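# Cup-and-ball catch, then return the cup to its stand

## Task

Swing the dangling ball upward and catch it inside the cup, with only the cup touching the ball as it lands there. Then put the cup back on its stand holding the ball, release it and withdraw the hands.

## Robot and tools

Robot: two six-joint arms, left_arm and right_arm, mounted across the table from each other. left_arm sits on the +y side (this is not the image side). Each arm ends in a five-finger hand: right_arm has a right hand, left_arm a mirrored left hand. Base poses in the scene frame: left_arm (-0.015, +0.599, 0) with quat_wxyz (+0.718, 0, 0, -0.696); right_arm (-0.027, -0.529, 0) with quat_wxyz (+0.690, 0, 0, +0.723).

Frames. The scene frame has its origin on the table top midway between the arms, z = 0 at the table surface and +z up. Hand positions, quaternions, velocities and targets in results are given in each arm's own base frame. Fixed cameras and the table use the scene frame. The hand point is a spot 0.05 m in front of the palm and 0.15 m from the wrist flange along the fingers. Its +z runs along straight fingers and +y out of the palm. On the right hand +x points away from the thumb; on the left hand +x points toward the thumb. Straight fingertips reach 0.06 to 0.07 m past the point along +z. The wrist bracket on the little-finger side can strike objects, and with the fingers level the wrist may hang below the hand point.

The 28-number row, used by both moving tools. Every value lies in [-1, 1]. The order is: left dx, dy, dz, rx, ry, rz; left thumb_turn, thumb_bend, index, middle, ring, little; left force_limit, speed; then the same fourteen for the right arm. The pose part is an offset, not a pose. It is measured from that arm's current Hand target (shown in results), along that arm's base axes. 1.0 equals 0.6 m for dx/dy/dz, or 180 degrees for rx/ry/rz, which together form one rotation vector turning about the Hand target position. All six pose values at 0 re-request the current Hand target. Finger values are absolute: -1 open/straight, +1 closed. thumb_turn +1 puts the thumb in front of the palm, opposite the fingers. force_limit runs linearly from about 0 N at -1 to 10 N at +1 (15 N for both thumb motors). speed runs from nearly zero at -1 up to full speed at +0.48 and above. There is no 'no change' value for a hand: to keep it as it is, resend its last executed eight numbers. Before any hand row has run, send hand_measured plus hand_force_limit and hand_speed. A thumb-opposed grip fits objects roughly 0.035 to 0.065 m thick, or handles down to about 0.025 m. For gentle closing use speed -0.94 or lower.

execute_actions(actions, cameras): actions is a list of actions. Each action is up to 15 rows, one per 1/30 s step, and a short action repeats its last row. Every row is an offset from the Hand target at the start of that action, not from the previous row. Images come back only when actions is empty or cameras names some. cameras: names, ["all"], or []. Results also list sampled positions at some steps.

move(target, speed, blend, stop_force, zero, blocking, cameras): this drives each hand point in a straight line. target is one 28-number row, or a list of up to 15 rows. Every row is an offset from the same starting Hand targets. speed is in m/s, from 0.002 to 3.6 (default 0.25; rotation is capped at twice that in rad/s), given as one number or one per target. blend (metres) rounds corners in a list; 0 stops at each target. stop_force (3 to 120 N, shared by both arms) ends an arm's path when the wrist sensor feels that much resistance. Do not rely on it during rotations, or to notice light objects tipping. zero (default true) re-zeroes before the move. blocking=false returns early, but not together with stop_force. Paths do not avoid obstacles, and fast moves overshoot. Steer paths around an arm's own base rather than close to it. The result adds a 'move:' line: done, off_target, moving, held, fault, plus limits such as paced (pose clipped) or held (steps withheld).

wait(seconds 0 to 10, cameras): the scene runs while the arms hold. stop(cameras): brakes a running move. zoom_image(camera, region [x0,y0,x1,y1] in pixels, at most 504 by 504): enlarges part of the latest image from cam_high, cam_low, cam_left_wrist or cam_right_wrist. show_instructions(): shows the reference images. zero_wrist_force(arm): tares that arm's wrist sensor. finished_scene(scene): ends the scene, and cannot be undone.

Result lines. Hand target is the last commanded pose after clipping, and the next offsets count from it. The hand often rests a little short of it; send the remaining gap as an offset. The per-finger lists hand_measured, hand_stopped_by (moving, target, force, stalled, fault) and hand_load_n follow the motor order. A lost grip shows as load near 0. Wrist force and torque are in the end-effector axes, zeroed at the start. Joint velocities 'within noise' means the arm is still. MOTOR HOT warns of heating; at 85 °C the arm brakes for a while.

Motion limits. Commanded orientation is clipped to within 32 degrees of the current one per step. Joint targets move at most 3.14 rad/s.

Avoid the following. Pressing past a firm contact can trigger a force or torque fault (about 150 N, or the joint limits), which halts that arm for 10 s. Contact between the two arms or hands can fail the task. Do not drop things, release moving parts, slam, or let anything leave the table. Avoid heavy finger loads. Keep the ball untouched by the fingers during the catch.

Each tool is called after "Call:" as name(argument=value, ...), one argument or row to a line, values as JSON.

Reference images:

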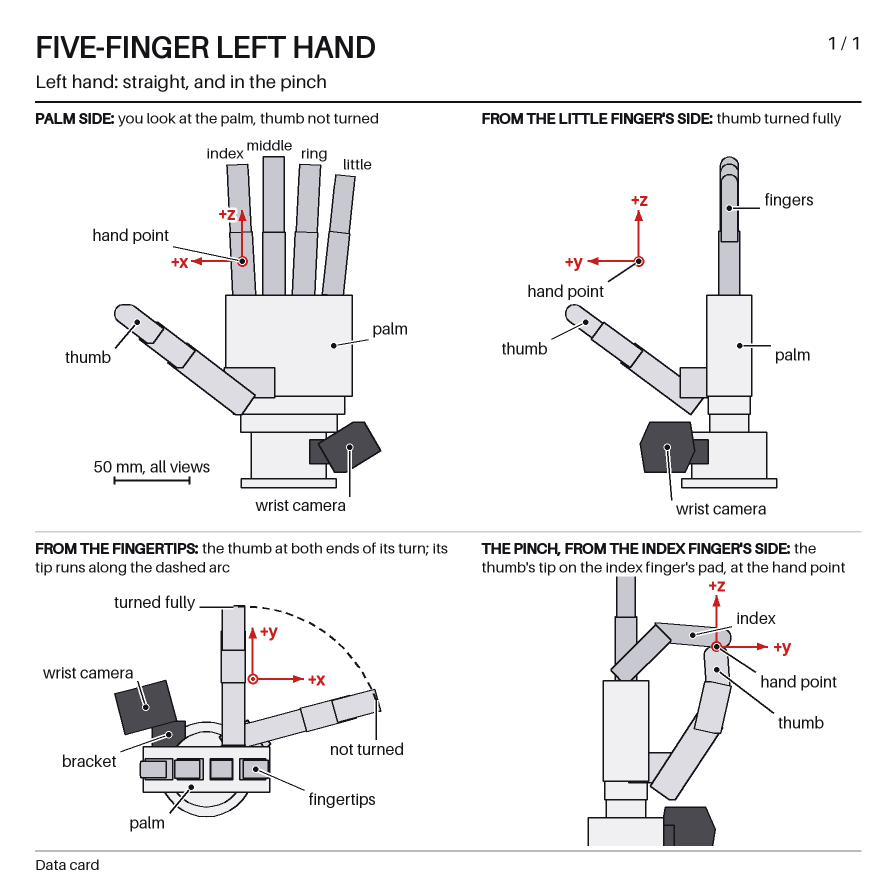

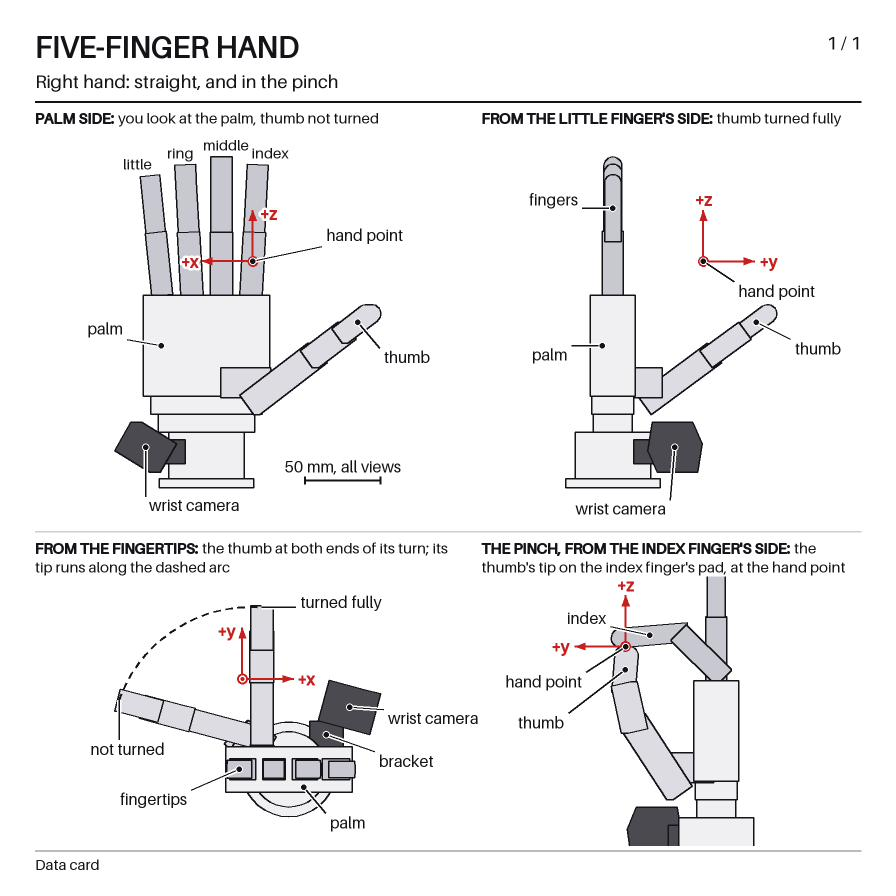

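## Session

Call:
execute_actions(
  actions=[],
)

Scene clock: 0.00 s.
left_arm: end_effector_position=(+0.4678, +0.3935, +0.1228) hand_measured=(-1.000, -1.000, -1.000, -1.000, -1.000, -1.000) hand_load_n=(+0.0, +0.0, +0.0, +0.0, +0.0, +0.0) hand_stopped_by=(target, target, target, target, target, target) hand_force_limit=0.00 hand_speed=-0.80 end_effector_quat_wxyz=(+0.447, +0.356, +0.812, +0.123) | right_arm: end_effector_position=(+0.1601, -0.5094, +0.2633) hand_measured=(-1.000, -1.000, -1.000, -1.000, -1.000, -1.000) hand_load_n=(+0.5, +0.0, +0.0, +0.0, +0.0, +0.0) hand_stopped_by=(target, target, target, target, target, target) hand_force_limit=0.00 hand_speed=-0.80 end_effector_quat_wxyz=(+0.331, +0.242, +0.743, +0.529)
Joint positions: left_arm=[4.42 -2.099 -1.75 2.486 -0.623 0.428] | right_arm=[-1.845 -0.559 1.185 2.248 0.987 -3.236]
Joint velocities: within noise
Joint torques (N m): no reading
Motor temperatures (°C): left_arm=[25 37 33 44 39 43] | right_arm=[34 22 30 38 33 28]
Wrist force (N): no reading
Wrist torque (N m): no reading
Wrist force, peak (N): no reading
Hand target: left_arm +0.4678, +0.3935, +0.1228; +0.447, +0.356, +0.812, +0.123 | right_arm +0.1601, -0.5094, +0.2633; +0.331, +0.242, +0.743, +0.529
camera_calibration:
cam_left_wrist: T_world_to_cam=[[-0.582748, -0.464837, -0.666582, 0.537587], [-0.508095, 0.848569, -0.147551, -0.068767], [0.634227, 0.252702, -0.730683, -0.196423], [0, 0, 0, 1]] pos_world=[0.402914, 0.35788, 0.204676]
cam_right_wrist: T_world_to_cam=[[-0.14658, 0.458144, 0.876709, 0.0268282], [0.282658, -0.82993, 0.480957, -0.57556], [0.947955, 0.318308, -0.00784701, 0.122338], [0, 0, 0, 1]] pos_world=[0.0506483, -0.528907, 0.254259]

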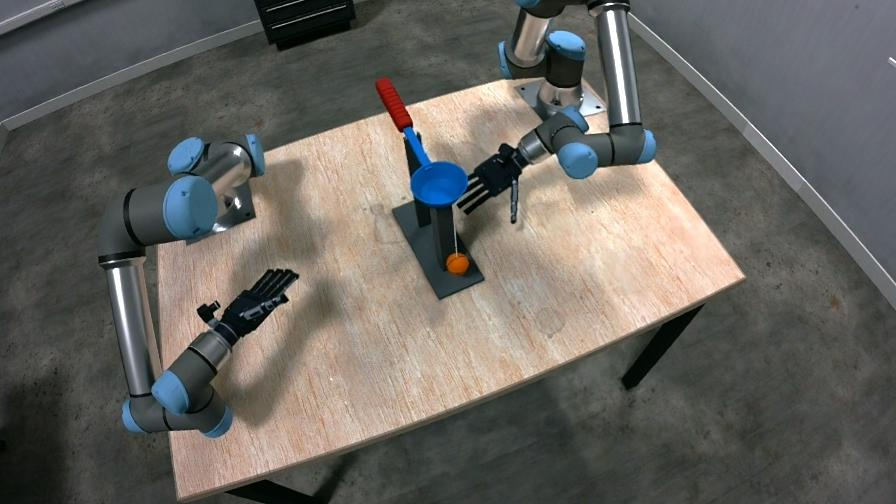

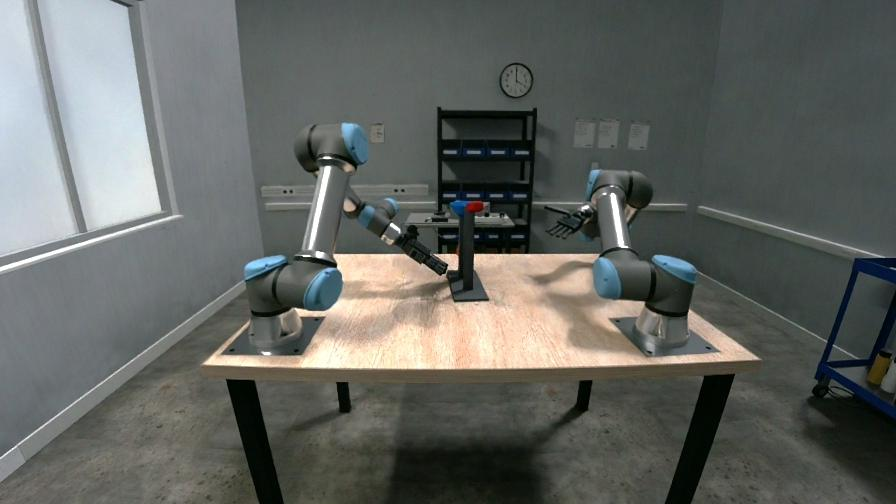

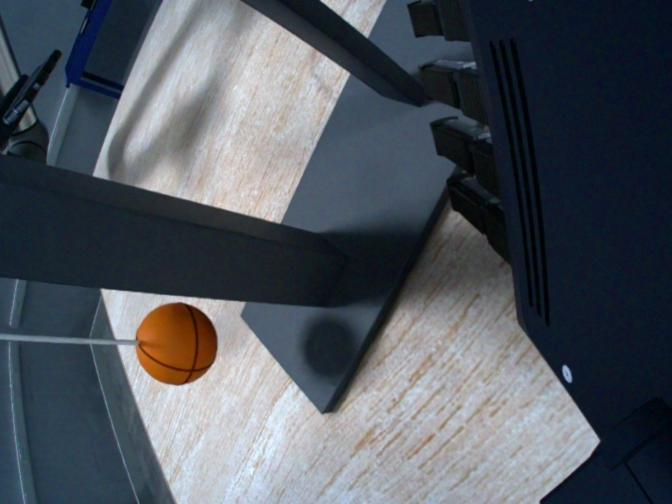

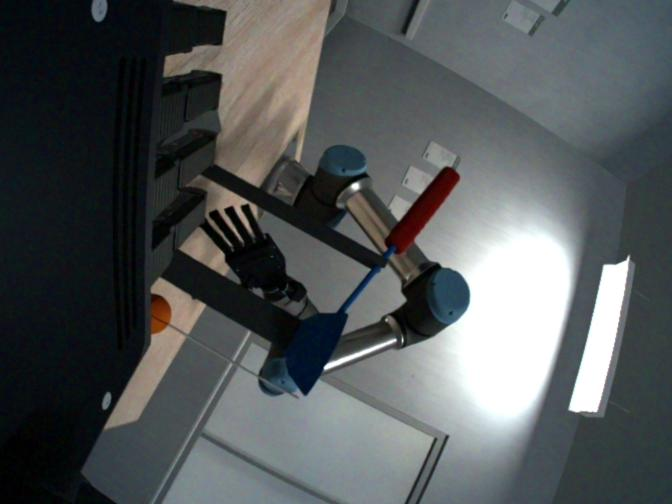

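Call:
zoom_image(
  camera="cam_high",
  region=[360, 60, 500, 310],
)

Call:
zoom_image(
  camera="cam_low",
  region=[430, 190, 500, 310],
)

Call:
zoom_image(
  camera="cam_right_wrist",
  region=[140, 150, 480, 410],
)

Scaled by 2.016.

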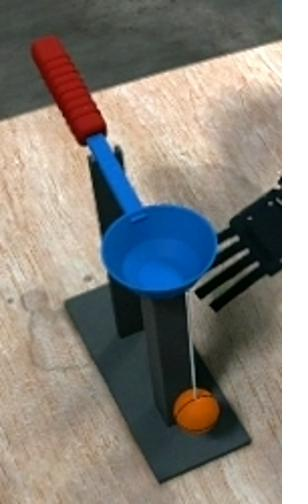

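Scaled by 4.200.

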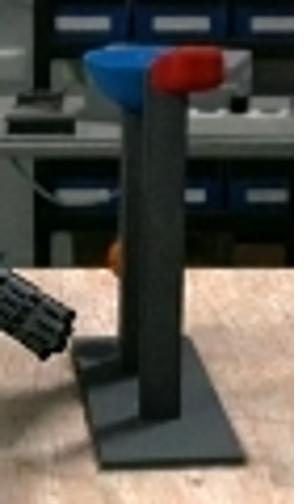

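Scaled by 1.482 from the camera's 672x504 image, which has a finer 960x720 frame.

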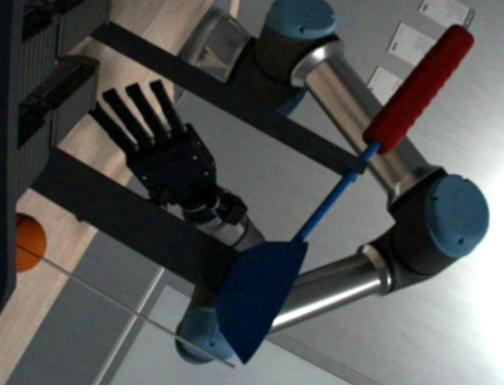

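Call:
move(
  target=[
    [-0.2297,-0.0392,0.3453,0,0,0,1,-1,-1,-1,-1,-1,-0.2,-0.3,0,0,0,0,0,0,-1,-1,-1,-1,-1,-1,0,-0.8],
    [-0.0297,-0.3225,0.5453,-0.5644,0.0200,0.5236,1,-1,-1,-1,-1,-1,-0.2,-0.3,0,0,0,0,0,0,-1,-1,-1,-1,-1,-1,0,-0.8],
  ],
  speed=0.4,
  blend=[0.05, 0],
  cameras=["cam_high","cam_low","cam_right_wrist"],
)

Scene clock: 8.37 s.
left_arm: end_effector_position=(+0.4500, +0.2000, +0.4500) hand_measured=(+1.000, -1.000, -1.000, -1.000, -1.000, -1.000) hand_load_n=(+0.0, +0.0, +0.0, +0.0, +0.0, +0.0) hand_stopped_by=(target, target, target, target, target, target) hand_force_limit=-0.20 hand_speed=-0.30 end_effector_quat_wxyz=(-0.304, +0.694, -0.608, +0.238) | right_arm: end_effector_position=(+0.1601, -0.5094, +0.2633) hand_measured=(-1.000, -1.000, -1.000, -1.000, -1.000, -1.000) hand_load_n=(+0.0, +0.0, +0.0, +0.0, +0.0, +0.0) hand_stopped_by=(target, target, target, target, target, target) hand_force_limit=0.00 hand_speed=-0.80 end_effector_quat_wxyz=(+0.331, +0.242, +0.743, +0.529)
Joint positions: left_arm=[4.081 -1.721 -1.038 1.826 -1.063 -2.504] | right_arm=[-1.845 -0.559 1.185 2.248 0.987 -3.236]
Joint torques (N m): left_arm=[-8.56 11.58 28.7 -3.7 -1.11 -2.43] | right_arm=[-0.82 -48.18 -14.85 2.2 -0.41 -0.32]
Wrist force (N): left_arm=[0.1 0.6 -1.0] | right_arm=[0.0 -0.1 0.1]
Wrist torque (N m): left_arm=[0.15 -0.10 0.18] | right_arm=[-0.01 0.00 0.00]
Wrist force, peak (N): left_arm=[1.0 -0.7 0.6] | right_arm=[0.1 -0.4 0.1]
Hand target: left_arm +0.4500, +0.2000, +0.4500; -0.304, +0.694, -0.608, +0.238 | right_arm +0.1601, -0.5094, +0.2633; +0.331, +0.242, +0.743, +0.529
Off the commanded pose: left_arm 0.000 m, 0 deg | right_arm 0.000 m, 0 deg.
move: done
camera_calibration:
cam_right_wrist: T_world_to_cam=[[-0.14658, 0.458144, 0.876709, 0.0268282], [0.282658, -0.82993, 0.480957, -0.57556], [0.947955, 0.318308, -0.00784701, 0.122338], [0, 0, 0, 1]] pos_world=[0.0506483, -0.528907, 0.254259]
Images, in order (width x height): cam_high 896x504, cam_low 896x504, cam_right_wrist 672x504.

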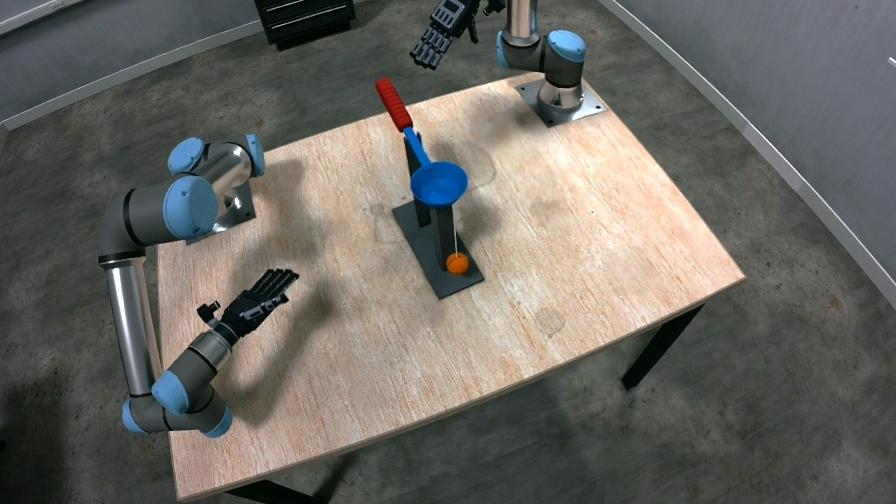

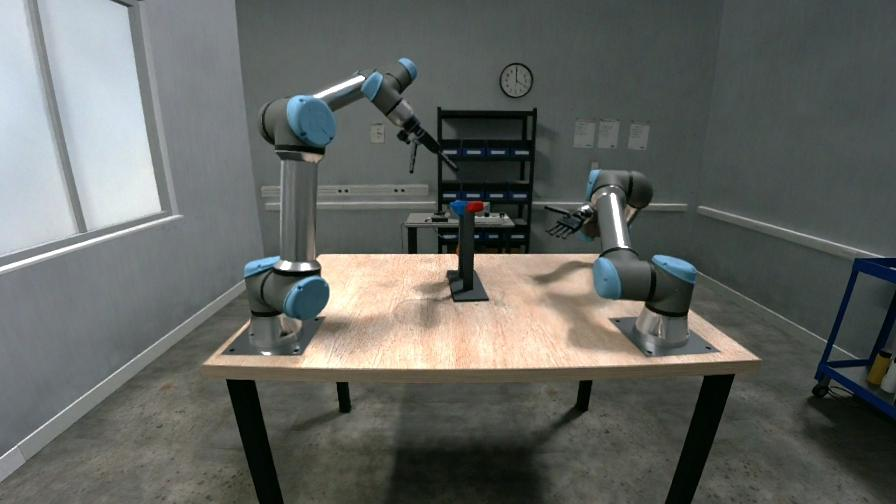

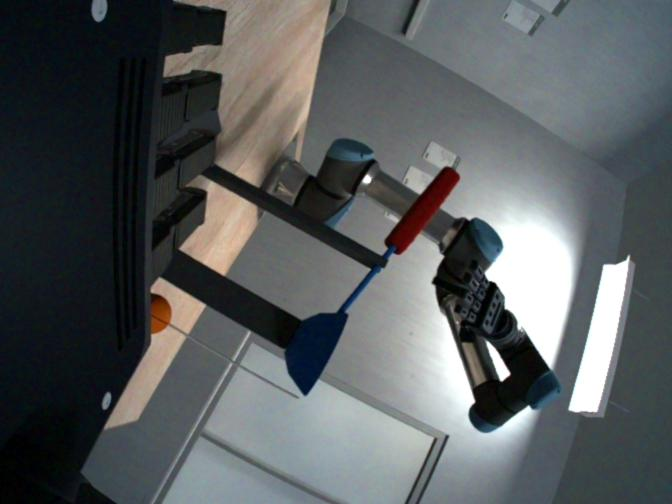

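Call:
move(
  target=[
    [0.2692,-0.0423,-0.025,0,0,0,1,-1,-1,-1,-1,-1,-0.2,-0.8,0,0,0,0,0,0,-1,-1,-1,-1,-1,-1,0,-0.8],
    [0.2692,-0.0423,-0.175,0,0,0,1,-1,-1,-1,-1,-1,-0.2,-0.8,0,0,0,0,0,0,-1,-1,-1,-1,-1,-1,0,-0.8],
  ],
  speed=[0.25, 0.12],
  blend=[0.02, 0],
  cameras=["cam_high","cam_low","cam_left_wrist","cam_right_wrist"],
)

Call:
zoom_image(
  camera="cam_high",
  region=[340, 40, 480, 220],
)

Call:
zoom_image(
  camera="cam_low",
  region=[430, 140, 530, 240],
)

Call:
zoom_image(
  camera="cam_right_wrist",
  region=[280, 130, 530, 410],
)

Scene clock: 10.93 s.
left_arm: end_effector_position=(+0.6115, +0.1746, +0.3451) hand_measured=(+1.000, -1.000, -1.000, -1.000, -1.000, -1.000) hand_load_n=(+0.0, +0.0, +0.0, +0.0, +0.0, +0.0) hand_stopped_by=(target, target, target, target, target, target) hand_force_limit=-0.20 hand_speed=-0.80 end_effector_quat_wxyz=(-0.304, +0.694, -0.608, +0.238) | right_arm: end_effector_position=(+0.1601, -0.5094, +0.2633) hand_measured=(-1.000, -1.000, -1.000, -1.000, -1.000, -1.000) hand_load_n=(+0.0, +0.0, +0.0, +0.0, +0.0, +0.0) hand_stopped_by=(target, target, target, target, target, target) hand_force_limit=0.00 hand_speed=-0.80 end_effector_quat_wxyz=(+0.331, +0.242, +0.743, +0.529)
Joint positions: left_arm=[3.764 -2.003 -0.922 2.098 -1.266 -2.77] | right_arm=[-1.845 -0.559 1.185 2.248 0.987 -3.236]
Joint torques (N m): left_arm=[7.76 48.24 8.44 1.6 1.59 -2.26] | right_arm=[-0.93 -47.43 -14.94 2.08 -0.24 -0.31]
Wrist force (N): left_arm=[0.3 0.7 -0.7] | right_arm=[0.1 -0.1 0.2]
Wrist torque (N m): left_arm=[0.10 -0.14 0.19] | right_arm=[-0.03 -0.02 0.00]
Wrist force, peak (N): left_arm=[0.0 1.1 -1.7] | right_arm=[0.0 -0.3 0.2]
Hand target: left_arm +0.6115, +0.1746, +0.3450; -0.304, +0.694, -0.608, +0.238 | right_arm +0.1601, -0.5094, +0.2633; +0.331, +0.242, +0.743, +0.529
Off the commanded pose: left_arm 0.000 m, 0 deg | right_arm 0.000 m, 0 deg.
move: done
camera_calibration:
cam_left_wrist: T_world_to_cam=[[0.683788, -0.237714, 0.689874, -0.614511], [-0.37989, -0.923184, 0.0584323, 0.382606], [0.62299, -0.302031, -0.721568, 0.0308225], [0, 0, 0, 1]] pos_world=[0.546342, 0.216448, 0.423819]
cam_right_wrist: T_world_to_cam=[[-0.14658, 0.458144, 0.876709, 0.0268282], [0.282658, -0.82993, 0.480957, -0.57556], [0.947955, 0.318308, -0.00784701, 0.122338], [0, 0, 0, 1]] pos_world=[0.0506483, -0.528907, 0.254259]

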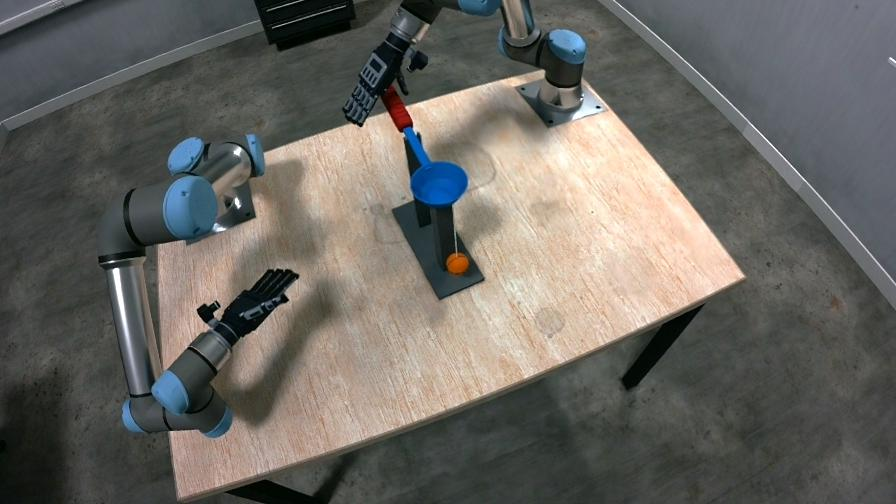

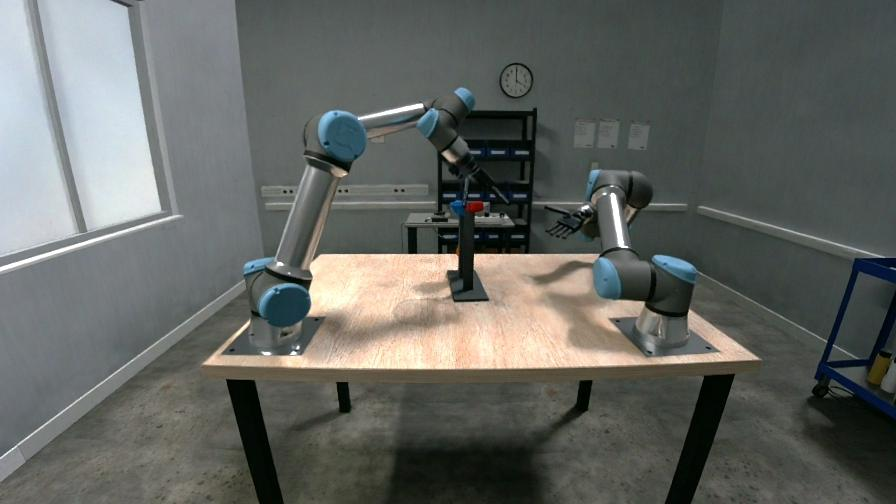

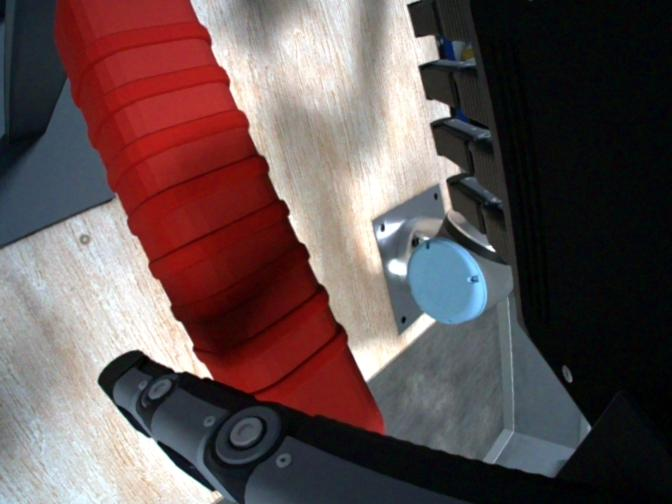

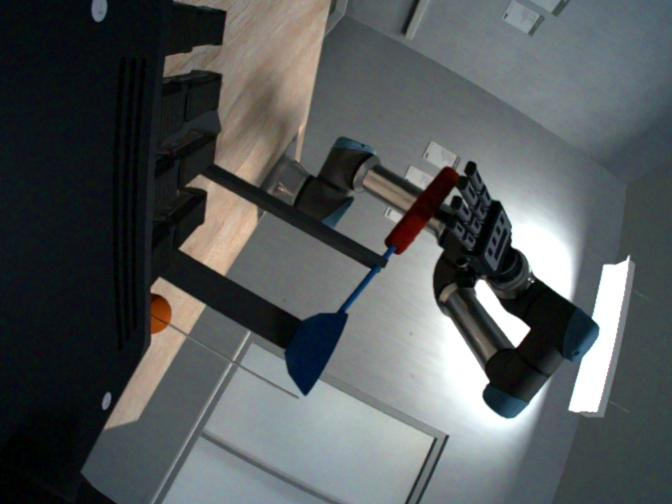

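Scaled by 2.800.

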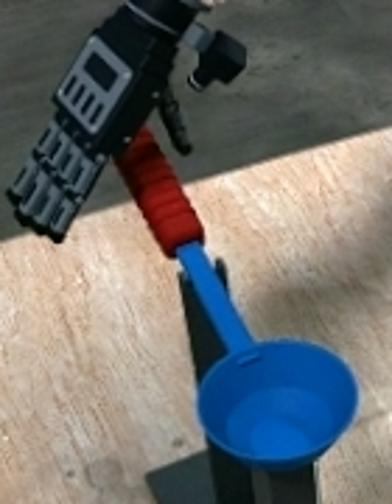

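Scaled by 5.040.

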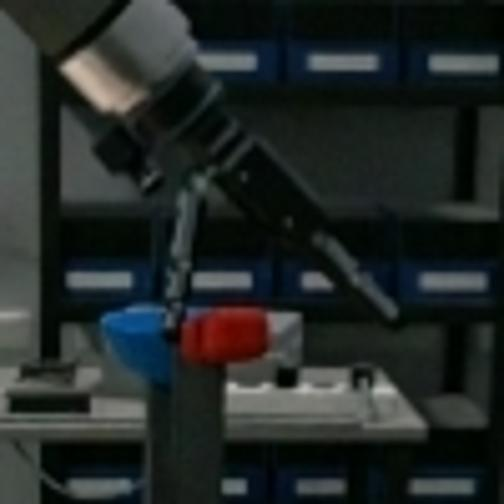

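Scaled by 1.800 from the camera's 672x504 image, which has a finer 960x720 frame.

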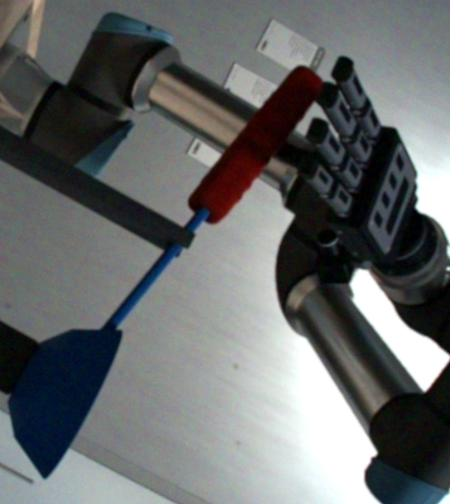

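Call:
move(
  target=[
    [-0.0067,0,-0.06,0,0,0,1,-1,-1,-1,-1,-1,-0.2,-0.8,0,0,0,0,0,0,-1,-1,-1,-1,-1,-1,0,-0.8],
    [-0.0067,0,-0.1,0,0,0,1,-1,-1,-1,-1,-1,-0.2,-0.8,0,0,0,0,0,0,-1,-1,-1,-1,-1,-1,0,-0.8],
  ],
  speed=[0.06, 0.02],
  stop_force=4,
  cameras=["cam_high","cam_low","cam_left_wrist","cam_right_wrist"],
)

Call:
zoom_image(
  camera="cam_high",
  region=[340, 40, 480, 220],
)

Call:
zoom_image(
  camera="cam_low",
  region=[430, 150, 530, 250],
)

Call:
zoom_image(
  camera="cam_right_wrist",
  region=[280, 130, 530, 410],
)

Scene clock: 14.43 s.
left_arm: end_effector_position=(+0.6075, +0.1746, +0.2850) hand_measured=(+1.000, -1.000, -1.000, -1.000, -1.000, -1.000) hand_load_n=(+0.0, +0.0, +0.0, +0.0, +0.0, +0.0) hand_stopped_by=(target, target, target, target, target, target) hand_force_limit=-0.20 hand_speed=-0.80 end_effector_quat_wxyz=(-0.304, +0.694, -0.608, +0.238) | right_arm: end_effector_position=(+0.1601, -0.5094, +0.2633) hand_measured=(-1.000, -1.000, -1.000, -1.000, -1.000, -1.000) hand_load_n=(+0.0, +0.0, +0.0, +0.0, +0.0, +0.0) hand_stopped_by=(target, target, target, target, target, target) hand_force_limit=0.00 hand_speed=-0.80 end_effector_quat_wxyz=(+0.331, +0.242, +0.743, +0.529)
Joint positions: left_arm=[3.769 -1.971 -1.124 2.266 -1.263 -2.766] | right_arm=[-1.845 -0.559 1.185 2.248 0.987 -3.236]
Joint torques (N m): left_arm=[7.05 46.35 9.18 1.68 1.56 -1.47] | right_arm=[-0.44 -48.02 -13.98 2.24 -0.36 -0.26]
Wrist force (N): left_arm=[0.3 -0.8 -1.8] | right_arm=[0.0 -0.1 0.0]
Wrist torque (N m): left_arm=[0.07 -0.11 0.09] | right_arm=[-0.02 0.00 0.00]
Wrist force, peak (N): left_arm=[0.1 -1.0 -1.9] | right_arm=[0.0 -0.3 0.3]
Hand target: left_arm +0.6075, +0.1746, +0.2850; -0.304, +0.694, -0.608, +0.238 | right_arm +0.1601, -0.5094, +0.2633; +0.331, +0.242, +0.743, +0.529
Off the commanded pose: left_arm 0.000 m, 0 deg | right_arm 0.000 m, 0 deg.
move: done
camera_calibration:
cam_left_wrist: T_world_to_cam=[[0.683719, -0.237757, 0.689927, -0.570287], [-0.379941, -0.923166, 0.0583882, 0.384638], [0.623035, -0.302053, -0.72152, -0.0100888], [0, 0, 0, 1]] pos_world=[0.542342, 0.216448, 0.363719]
cam_right_wrist: T_world_to_cam=[[-0.14658, 0.458144, 0.876709, 0.0268282], [0.282658, -0.82993, 0.480957, -0.57556], [0.947955, 0.318308, -0.00784701, 0.122338], [0, 0, 0, 1]] pos_world=[0.0506483, -0.528907, 0.254259]

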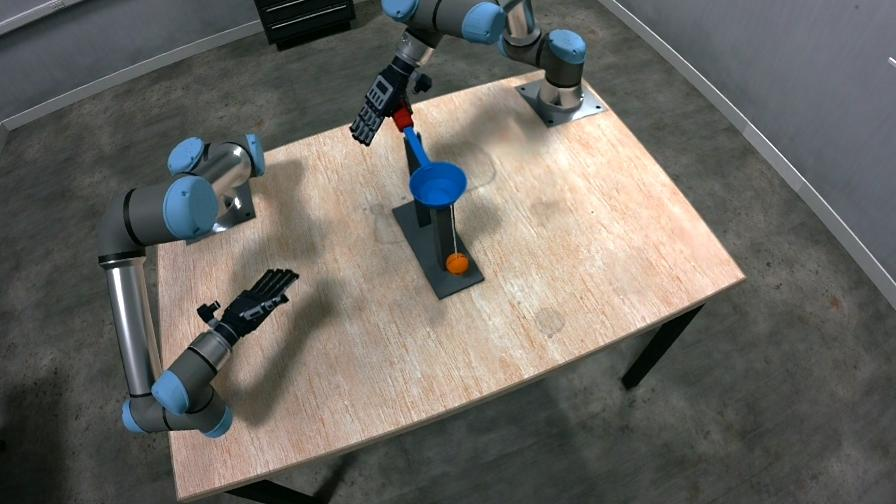

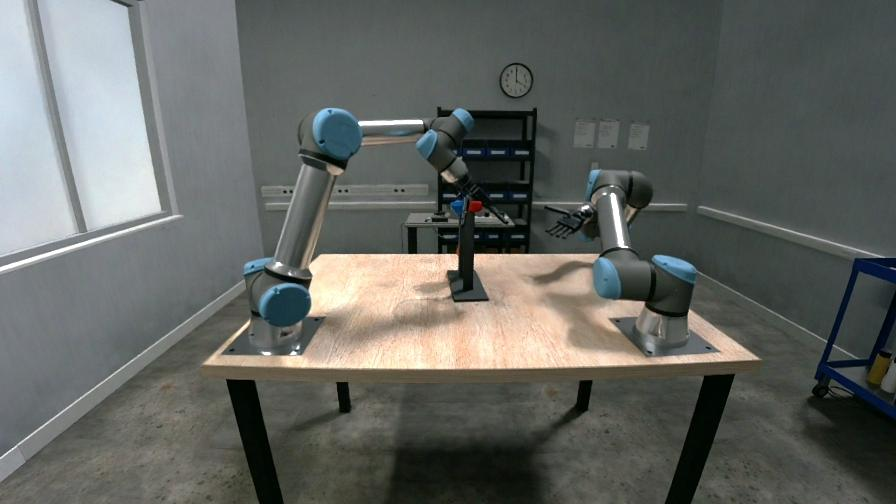

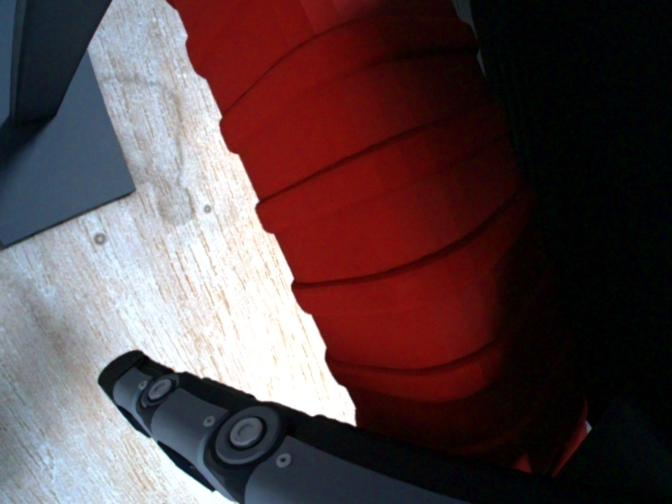

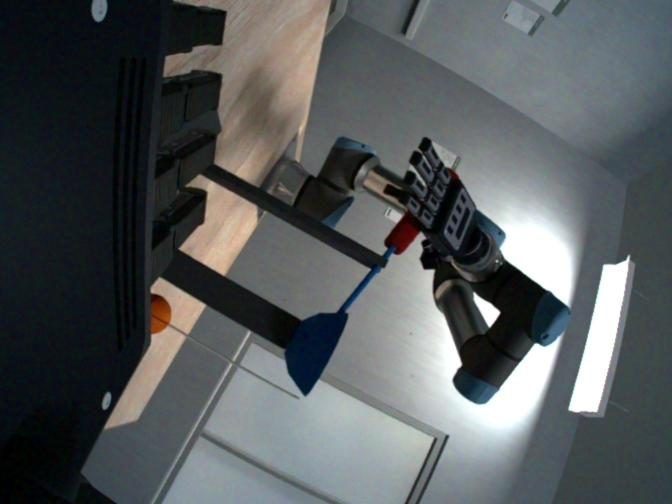

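Scaled by 2.800.

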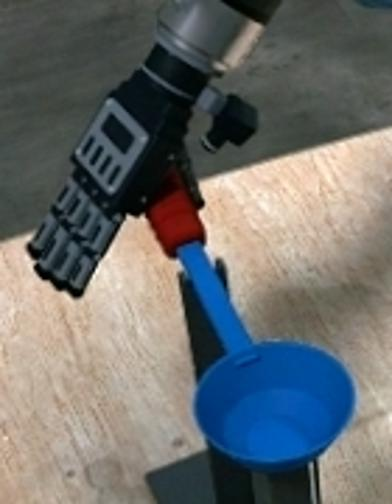

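Scaled by 5.040.

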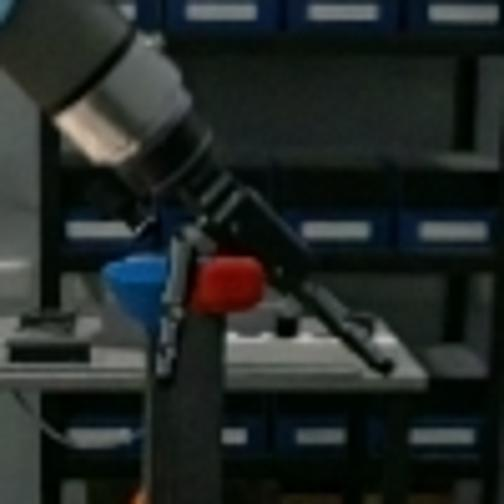

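Scaled by 1.800 from the camera's 672x504 image, which has a finer 960x720 frame.

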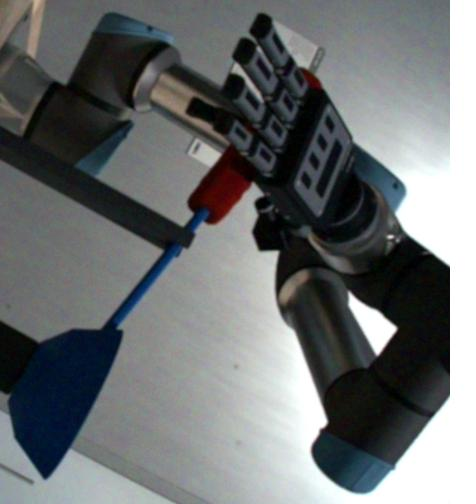

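Call:
execute_actions(
  actions=[
    [[0,0,0,0,0,0,1,-0.7,0.55,0.1,0.35,0.25,-0.2,-0.5,0,0,0,0,0,0,-1,-1,-1,-1,-1,-1,0,-0.8]],
    [[0,0,0,0,0,0,1,-0.7,0.55,0.1,0.35,0.25,-0.2,-0.5,0,0,0,0,0,0,-1,-1,-1,-1,-1,-1,0,-0.8]],
    [[0,0,0,0,0,0,1,0.9,0.9,0.9,0.35,0.25,-0.2,-0.88,0,0,0,0,0,0,-1,-1,-1,-1,-1,-1,0,-0.8]],
    [[0,0,0,0,0,0,1,0.9,0.9,0.9,0.35,0.25,-0.2,-0.88,0,0,0,0,0,0,-1,-1,-1,-1,-1,-1,0,-0.8]],
    [[0,0,0,0,0,0,1,0.9,0.9,0.9,0.35,0.25,-0.2,-0.88,0,0,0,0,0,0,-1,-1,-1,-1,-1,-1,0,-0.8]],
  ],
  cameras=["cam_high","cam_low","cam_left_wrist"],
)

Call:
zoom_image(
  camera="cam_high",
  region=[340, 40, 480, 220],
)

Call:
zoom_image(
  camera="cam_low",
  region=[430, 150, 530, 250],
)

Scene clock: 18.40 s.
left_arm: end_effector_position=(+0.6075, +0.1746, +0.2850) hand_measured=(+1.000, -0.552, +0.900, +0.866, +0.350, +0.250) hand_load_n=(+0.5, +6.0, +0.5, +7.0, +0.0, +0.0) hand_stopped_by=(target, force, target, force, target, target) hand_force_limit=-0.20 hand_speed=-0.88 end_effector_quat_wxyz=(-0.304, +0.694, -0.608, +0.238) | right_arm: end_effector_position=(+0.1601, -0.5094, +0.2633) hand_measured=(-1.000, -1.000, -1.000, -1.000, -1.000, -1.000) hand_load_n=(+0.0, +0.0, +0.0, +0.0, +0.0, +0.0) hand_stopped_by=(target, target, target, target, target, target) hand_force_limit=0.00 hand_speed=-0.80 end_effector_quat_wxyz=(+0.331, +0.242, +0.743, +0.529)
Joint positions: left_arm=[3.769 -1.971 -1.124 2.266 -1.263 -2.766] | right_arm=[-1.845 -0.559 1.185 2.248 0.987 -3.236]
Joint torques (N m): left_arm=[5.15 44.43 29.48 -2.6 0.65 -1.55] | right_arm=[-0.72 -48.14 -14.36 2.26 -0.31 -0.06]
Wrist force (N): left_arm=[-1.0 4.0 -0.8] | right_arm=[0.1 -0.2 0.2]
Wrist torque (N m): left_arm=[0.27 -0.04 -0.38] | right_arm=[-0.04 -0.02 -0.01]
Wrist force, peak (N): left_arm=[-1.1 4.4 -0.5] | right_arm=[0.0 -0.4 0.1]
Hand target: left_arm +0.6075, +0.1746, +0.2850; -0.304, +0.694, -0.608, +0.238 | right_arm +0.1601, -0.5094, +0.2633; +0.331, +0.242, +0.743, +0.529
Off the commanded pose: left_arm 0.000 m, 0 deg | right_arm 0.000 m, 0 deg.
Step readings (end_effector_position of left_arm | right_arm):
0: (+0.6075, +0.1746, +0.2850) | (+0.1601, -0.5094, +0.2633)
1: (+0.6075, +0.1746, +0.2850) | (+0.1601, -0.5094, +0.2633)
2: (+0.6075, +0.1746, +0.2850) | (+0.1601, -0.5094, +0.2633)
4: (+0.6075, +0.1746, +0.2850) | (+0.1601, -0.5094, +0.2633)
8: (+0.6075, +0.1746, +0.2850) | (+0.1601, -0.5094, +0.2633)
15: (+0.6075, +0.1746, +0.2850) | (+0.1601, -0.5094, +0.2633)
16: (+0.6075, +0.1746, +0.2850) | (+0.1601, -0.5094, +0.2633)
17: (+0.6075, +0.1746, +0.2850) | (+0.1601, -0.5094, +0.2633)
19: (+0.6075, +0.1746, +0.2850) | (+0.1601, -0.5094, +0.2633)
23: (+0.6075, +0.1746, +0.2850) | (+0.1601, -0.5094, +0.2633)
30: (+0.6075, +0.1746, +0.2850) | (+0.1601, -0.5094, +0.2633)
31: (+0.6075, +0.1746, +0.2850) | (+0.1601, -0.5094, +0.2633)
32: (+0.6075, +0.1746, +0.2850) | (+0.1601, -0.5094, +0.2633)
34: (+0.6075, +0.1746, +0.2850) | (+0.1601, -0.5094, +0.2633)
38: (+0.6075, +0.1746, +0.2850) | (+0.1601, -0.5094, +0.2633)
45: (+0.6075, +0.1746, +0.2850) | (+0.1601, -0.5094, +0.2633)
46: (+0.6075, +0.1746, +0.2850) | (+0.1601, -0.5094, +0.2633)
47: (+0.6075, +0.1746, +0.2850) | (+0.1601, -0.5094, +0.2633)
49: (+0.6075, +0.1746, +0.2850) | (+0.1601, -0.5094, +0.2633)
53: (+0.6075, +0.1746, +0.2850) | (+0.1601, -0.5094, +0.2633)
60: (+0.6075, +0.1746, +0.2850) | (+0.1601, -0.5094, +0.2633)
61: (+0.6075, +0.1746, +0.2850) | (+0.1601, -0.5094, +0.2633)
62: (+0.6075, +0.1746, +0.2850) | (+0.1601, -0.5094, +0.2633)
64: (+0.6075, +0.1746, +0.2850) | (+0.1601, -0.5094, +0.2633)
68: (+0.6075, +0.1746, +0.2850) | (+0.1601, -0.5094, +0.2633)
75: (+0.6075, +0.1746, +0.2850) | (+0.1601, -0.5094, +0.2633)
camera_calibration:
cam_left_wrist: T_world_to_cam=[[0.683719, -0.237757, 0.689927, -0.570287], [-0.379941, -0.923166, 0.0583882, 0.384638], [0.623035, -0.302053, -0.72152, -0.0100888], [0, 0, 0, 1]] pos_world=[0.542342, 0.216448, 0.363719]
Images, in order (width x height): cam_high 896x504, cam_low 896x504, cam_left_wrist 672x504.

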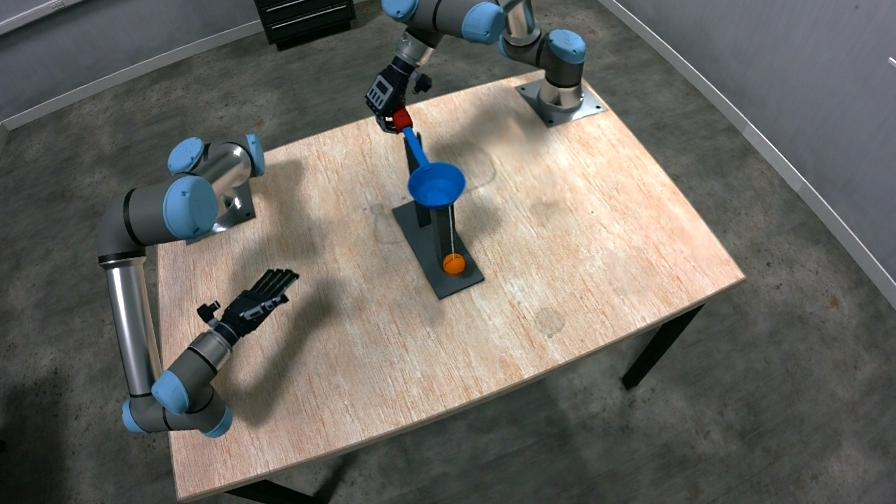

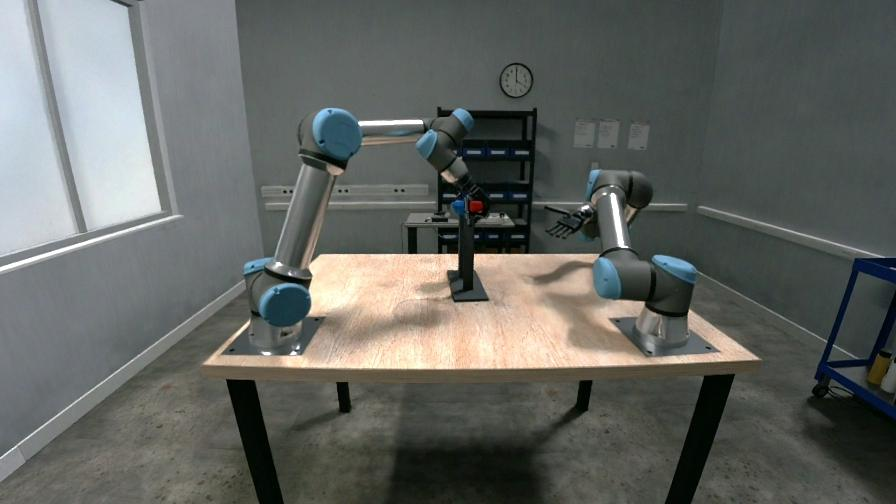

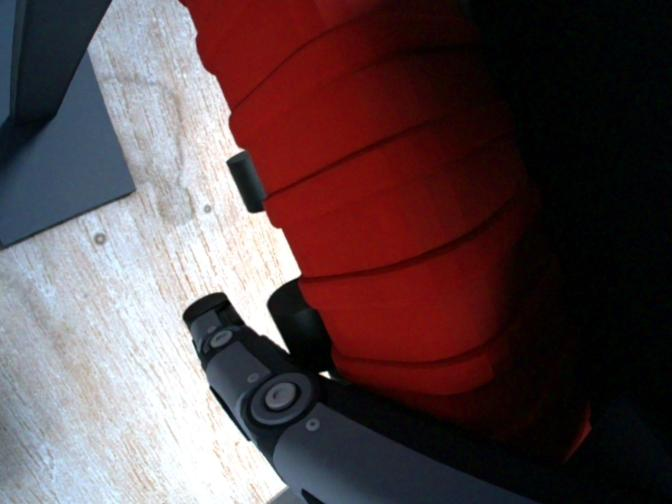

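Scaled by 2.800.

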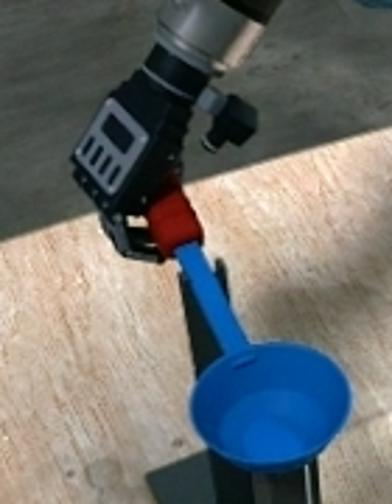

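Scaled by 5.040.

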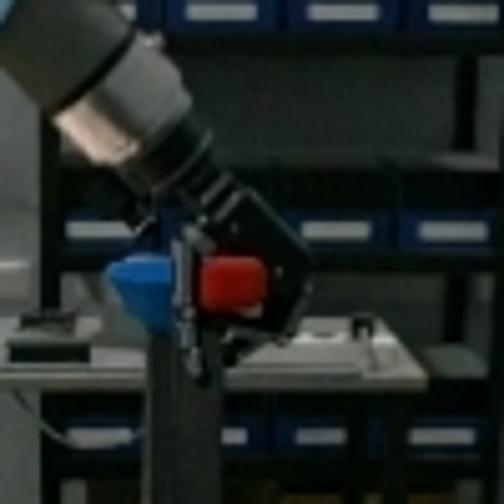

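Call:
execute_actions(
  actions=[
    [[0,0,0,0,0,0,1,0.9,0.9,0.9,0.8,0.8,-0.2,-0.85,0,0,0,0,0,0,-1,-1,-1,-1,-1,-1,0,-0.8]],
    [[0,0,0,0,0,0,1,0.9,0.9,0.9,0.8,0.8,-0.2,-0.85,0,0,0,0,0,0,-1,-1,-1,-1,-1,-1,0,-0.8]],
    [[0,0,0,0,0,0,1,0.9,0.9,0.9,0.8,0.8,-0.2,-0.85,0,0,0,0,0,0,-1,-1,-1,-1,-1,-1,0,-0.8]],
  ],
  cameras=["cam_low","cam_left_wrist"],
)

Call:
zoom_image(
  camera="cam_low",
  region=[430, 150, 530, 250],
)

Scene clock: 20.33 s.
left_arm: end_effector_position=(+0.6075, +0.1746, +0.2850) hand_measured=(+1.000, -0.552, +0.900, +0.866, +0.792, +0.678) hand_load_n=(+0.5, +6.0, +0.0, +6.0, +5.0, +3.0) hand_stopped_by=(target, force, target, force, force, force) hand_force_limit=-0.20 hand_speed=-0.85 end_effector_quat_wxyz=(-0.304, +0.694, -0.608, +0.238) | right_arm: end_effector_position=(+0.1601, -0.5094, +0.2633) hand_measured=(-1.000, -1.000, -1.000, -1.000, -1.000, -1.000) hand_load_n=(+0.0, +0.0, +0.0, +0.0, +0.0, +0.0) hand_stopped_by=(target, target, target, target, target, target) hand_force_limit=0.00 hand_speed=-0.80 end_effector_quat_wxyz=(+0.331, +0.242, +0.743, +0.529)
Joint positions: left_arm=[3.769 -1.971 -1.124 2.266 -1.263 -2.766] | right_arm=[-1.845 -0.559 1.185 2.248 0.987 -3.236]
Joint torques (N m): left_arm=[3.16 43.37 29.64 -2.66 0.45 -1.5] | right_arm=[-0.99 -47.75 -14.17 2.27 -0.12 -0.37]
Wrist force (N): left_arm=[0.1 3.6 0.9] | right_arm=[0.0 0.0 -0.1]
Wrist torque (N m): left_arm=[0.16 0.32 -0.48] | right_arm=[0.01 0.00 0.00]
Wrist force, peak (N): left_arm=[-1.0 4.5 -0.5] | right_arm=[-0.1 -0.2 0.2]
Hand target: left_arm +0.6075, +0.1746, +0.2850; -0.304, +0.694, -0.608, +0.238 | right_arm +0.1601, -0.5094, +0.2633; +0.331, +0.242, +0.743, +0.529
Off the commanded pose: left_arm 0.000 m, 0 deg | right_arm 0.000 m, 0 deg.
Step readings (end_effector_position of left_arm | right_arm):
0: (+0.6075, +0.1746, +0.2850) | (+0.1601, -0.5094, +0.2633)
1: (+0.6075, +0.1746, +0.2850) | (+0.1601, -0.5094, +0.2633)
2: (+0.6075, +0.1746, +0.2850) | (+0.1601, -0.5094, +0.2633)
4: (+0.6075, +0.1746, +0.2850) | (+0.1601, -0.5094, +0.2633)
8: (+0.6075, +0.1746, +0.2850) | (+0.1601, -0.5094, +0.2633)
15: (+0.6075, +0.1746, +0.2850) | (+0.1601, -0.5094, +0.2633)
16: (+0.6075, +0.1746, +0.2850) | (+0.1601, -0.5094, +0.2633)
17: (+0.6075, +0.1746, +0.2850) | (+0.1601, -0.5094, +0.2633)
19: (+0.6075, +0.1746, +0.2850) | (+0.1601, -0.5094, +0.2633)
23: (+0.6075, +0.1746, +0.2850) | (+0.1601, -0.5094, +0.2633)
30: (+0.6075, +0.1746, +0.2850) | (+0.1601, -0.5094, +0.2633)
31: (+0.6075, +0.1746, +0.2850) | (+0.1601, -0.5094, +0.2633)
32: (+0.6075, +0.1746, +0.2850) | (+0.1601, -0.5094, +0.2633)
34: (+0.6075, +0.1746, +0.2850) | (+0.1601, -0.5094, +0.2633)
38: (+0.6075, +0.1746, +0.2850) | (+0.1601, -0.5094, +0.2633)
45: (+0.6075, +0.1746, +0.2850) | (+0.1601, -0.5094, +0.2633)
camera_calibration:
cam_left_wrist: T_world_to_cam=[[0.683719, -0.237757, 0.689927, -0.570287], [-0.379941, -0.923166, 0.0583882, 0.384638], [0.623035, -0.302053, -0.72152, -0.0100888], [0, 0, 0, 1]] pos_world=[0.542342, 0.216448, 0.363719]
Images, in order (width x height): cam_low 896x504, cam_left_wrist 672x504.

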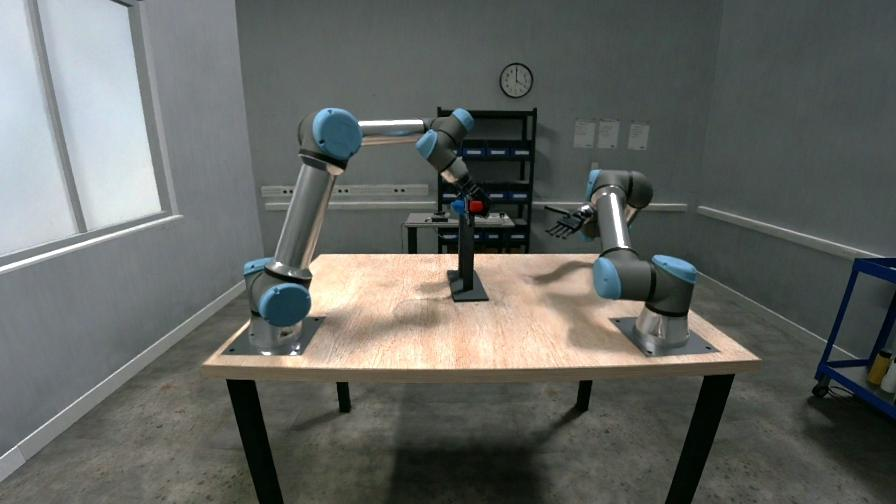

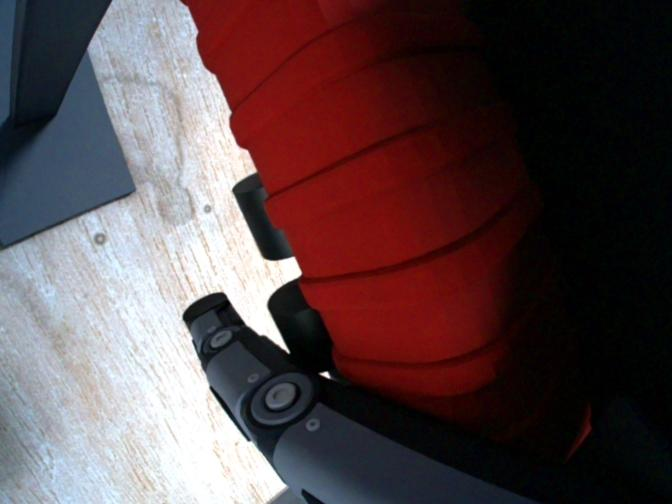

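Scaled by 5.040.

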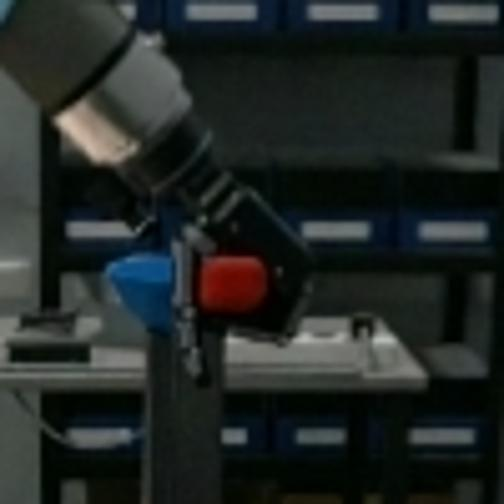

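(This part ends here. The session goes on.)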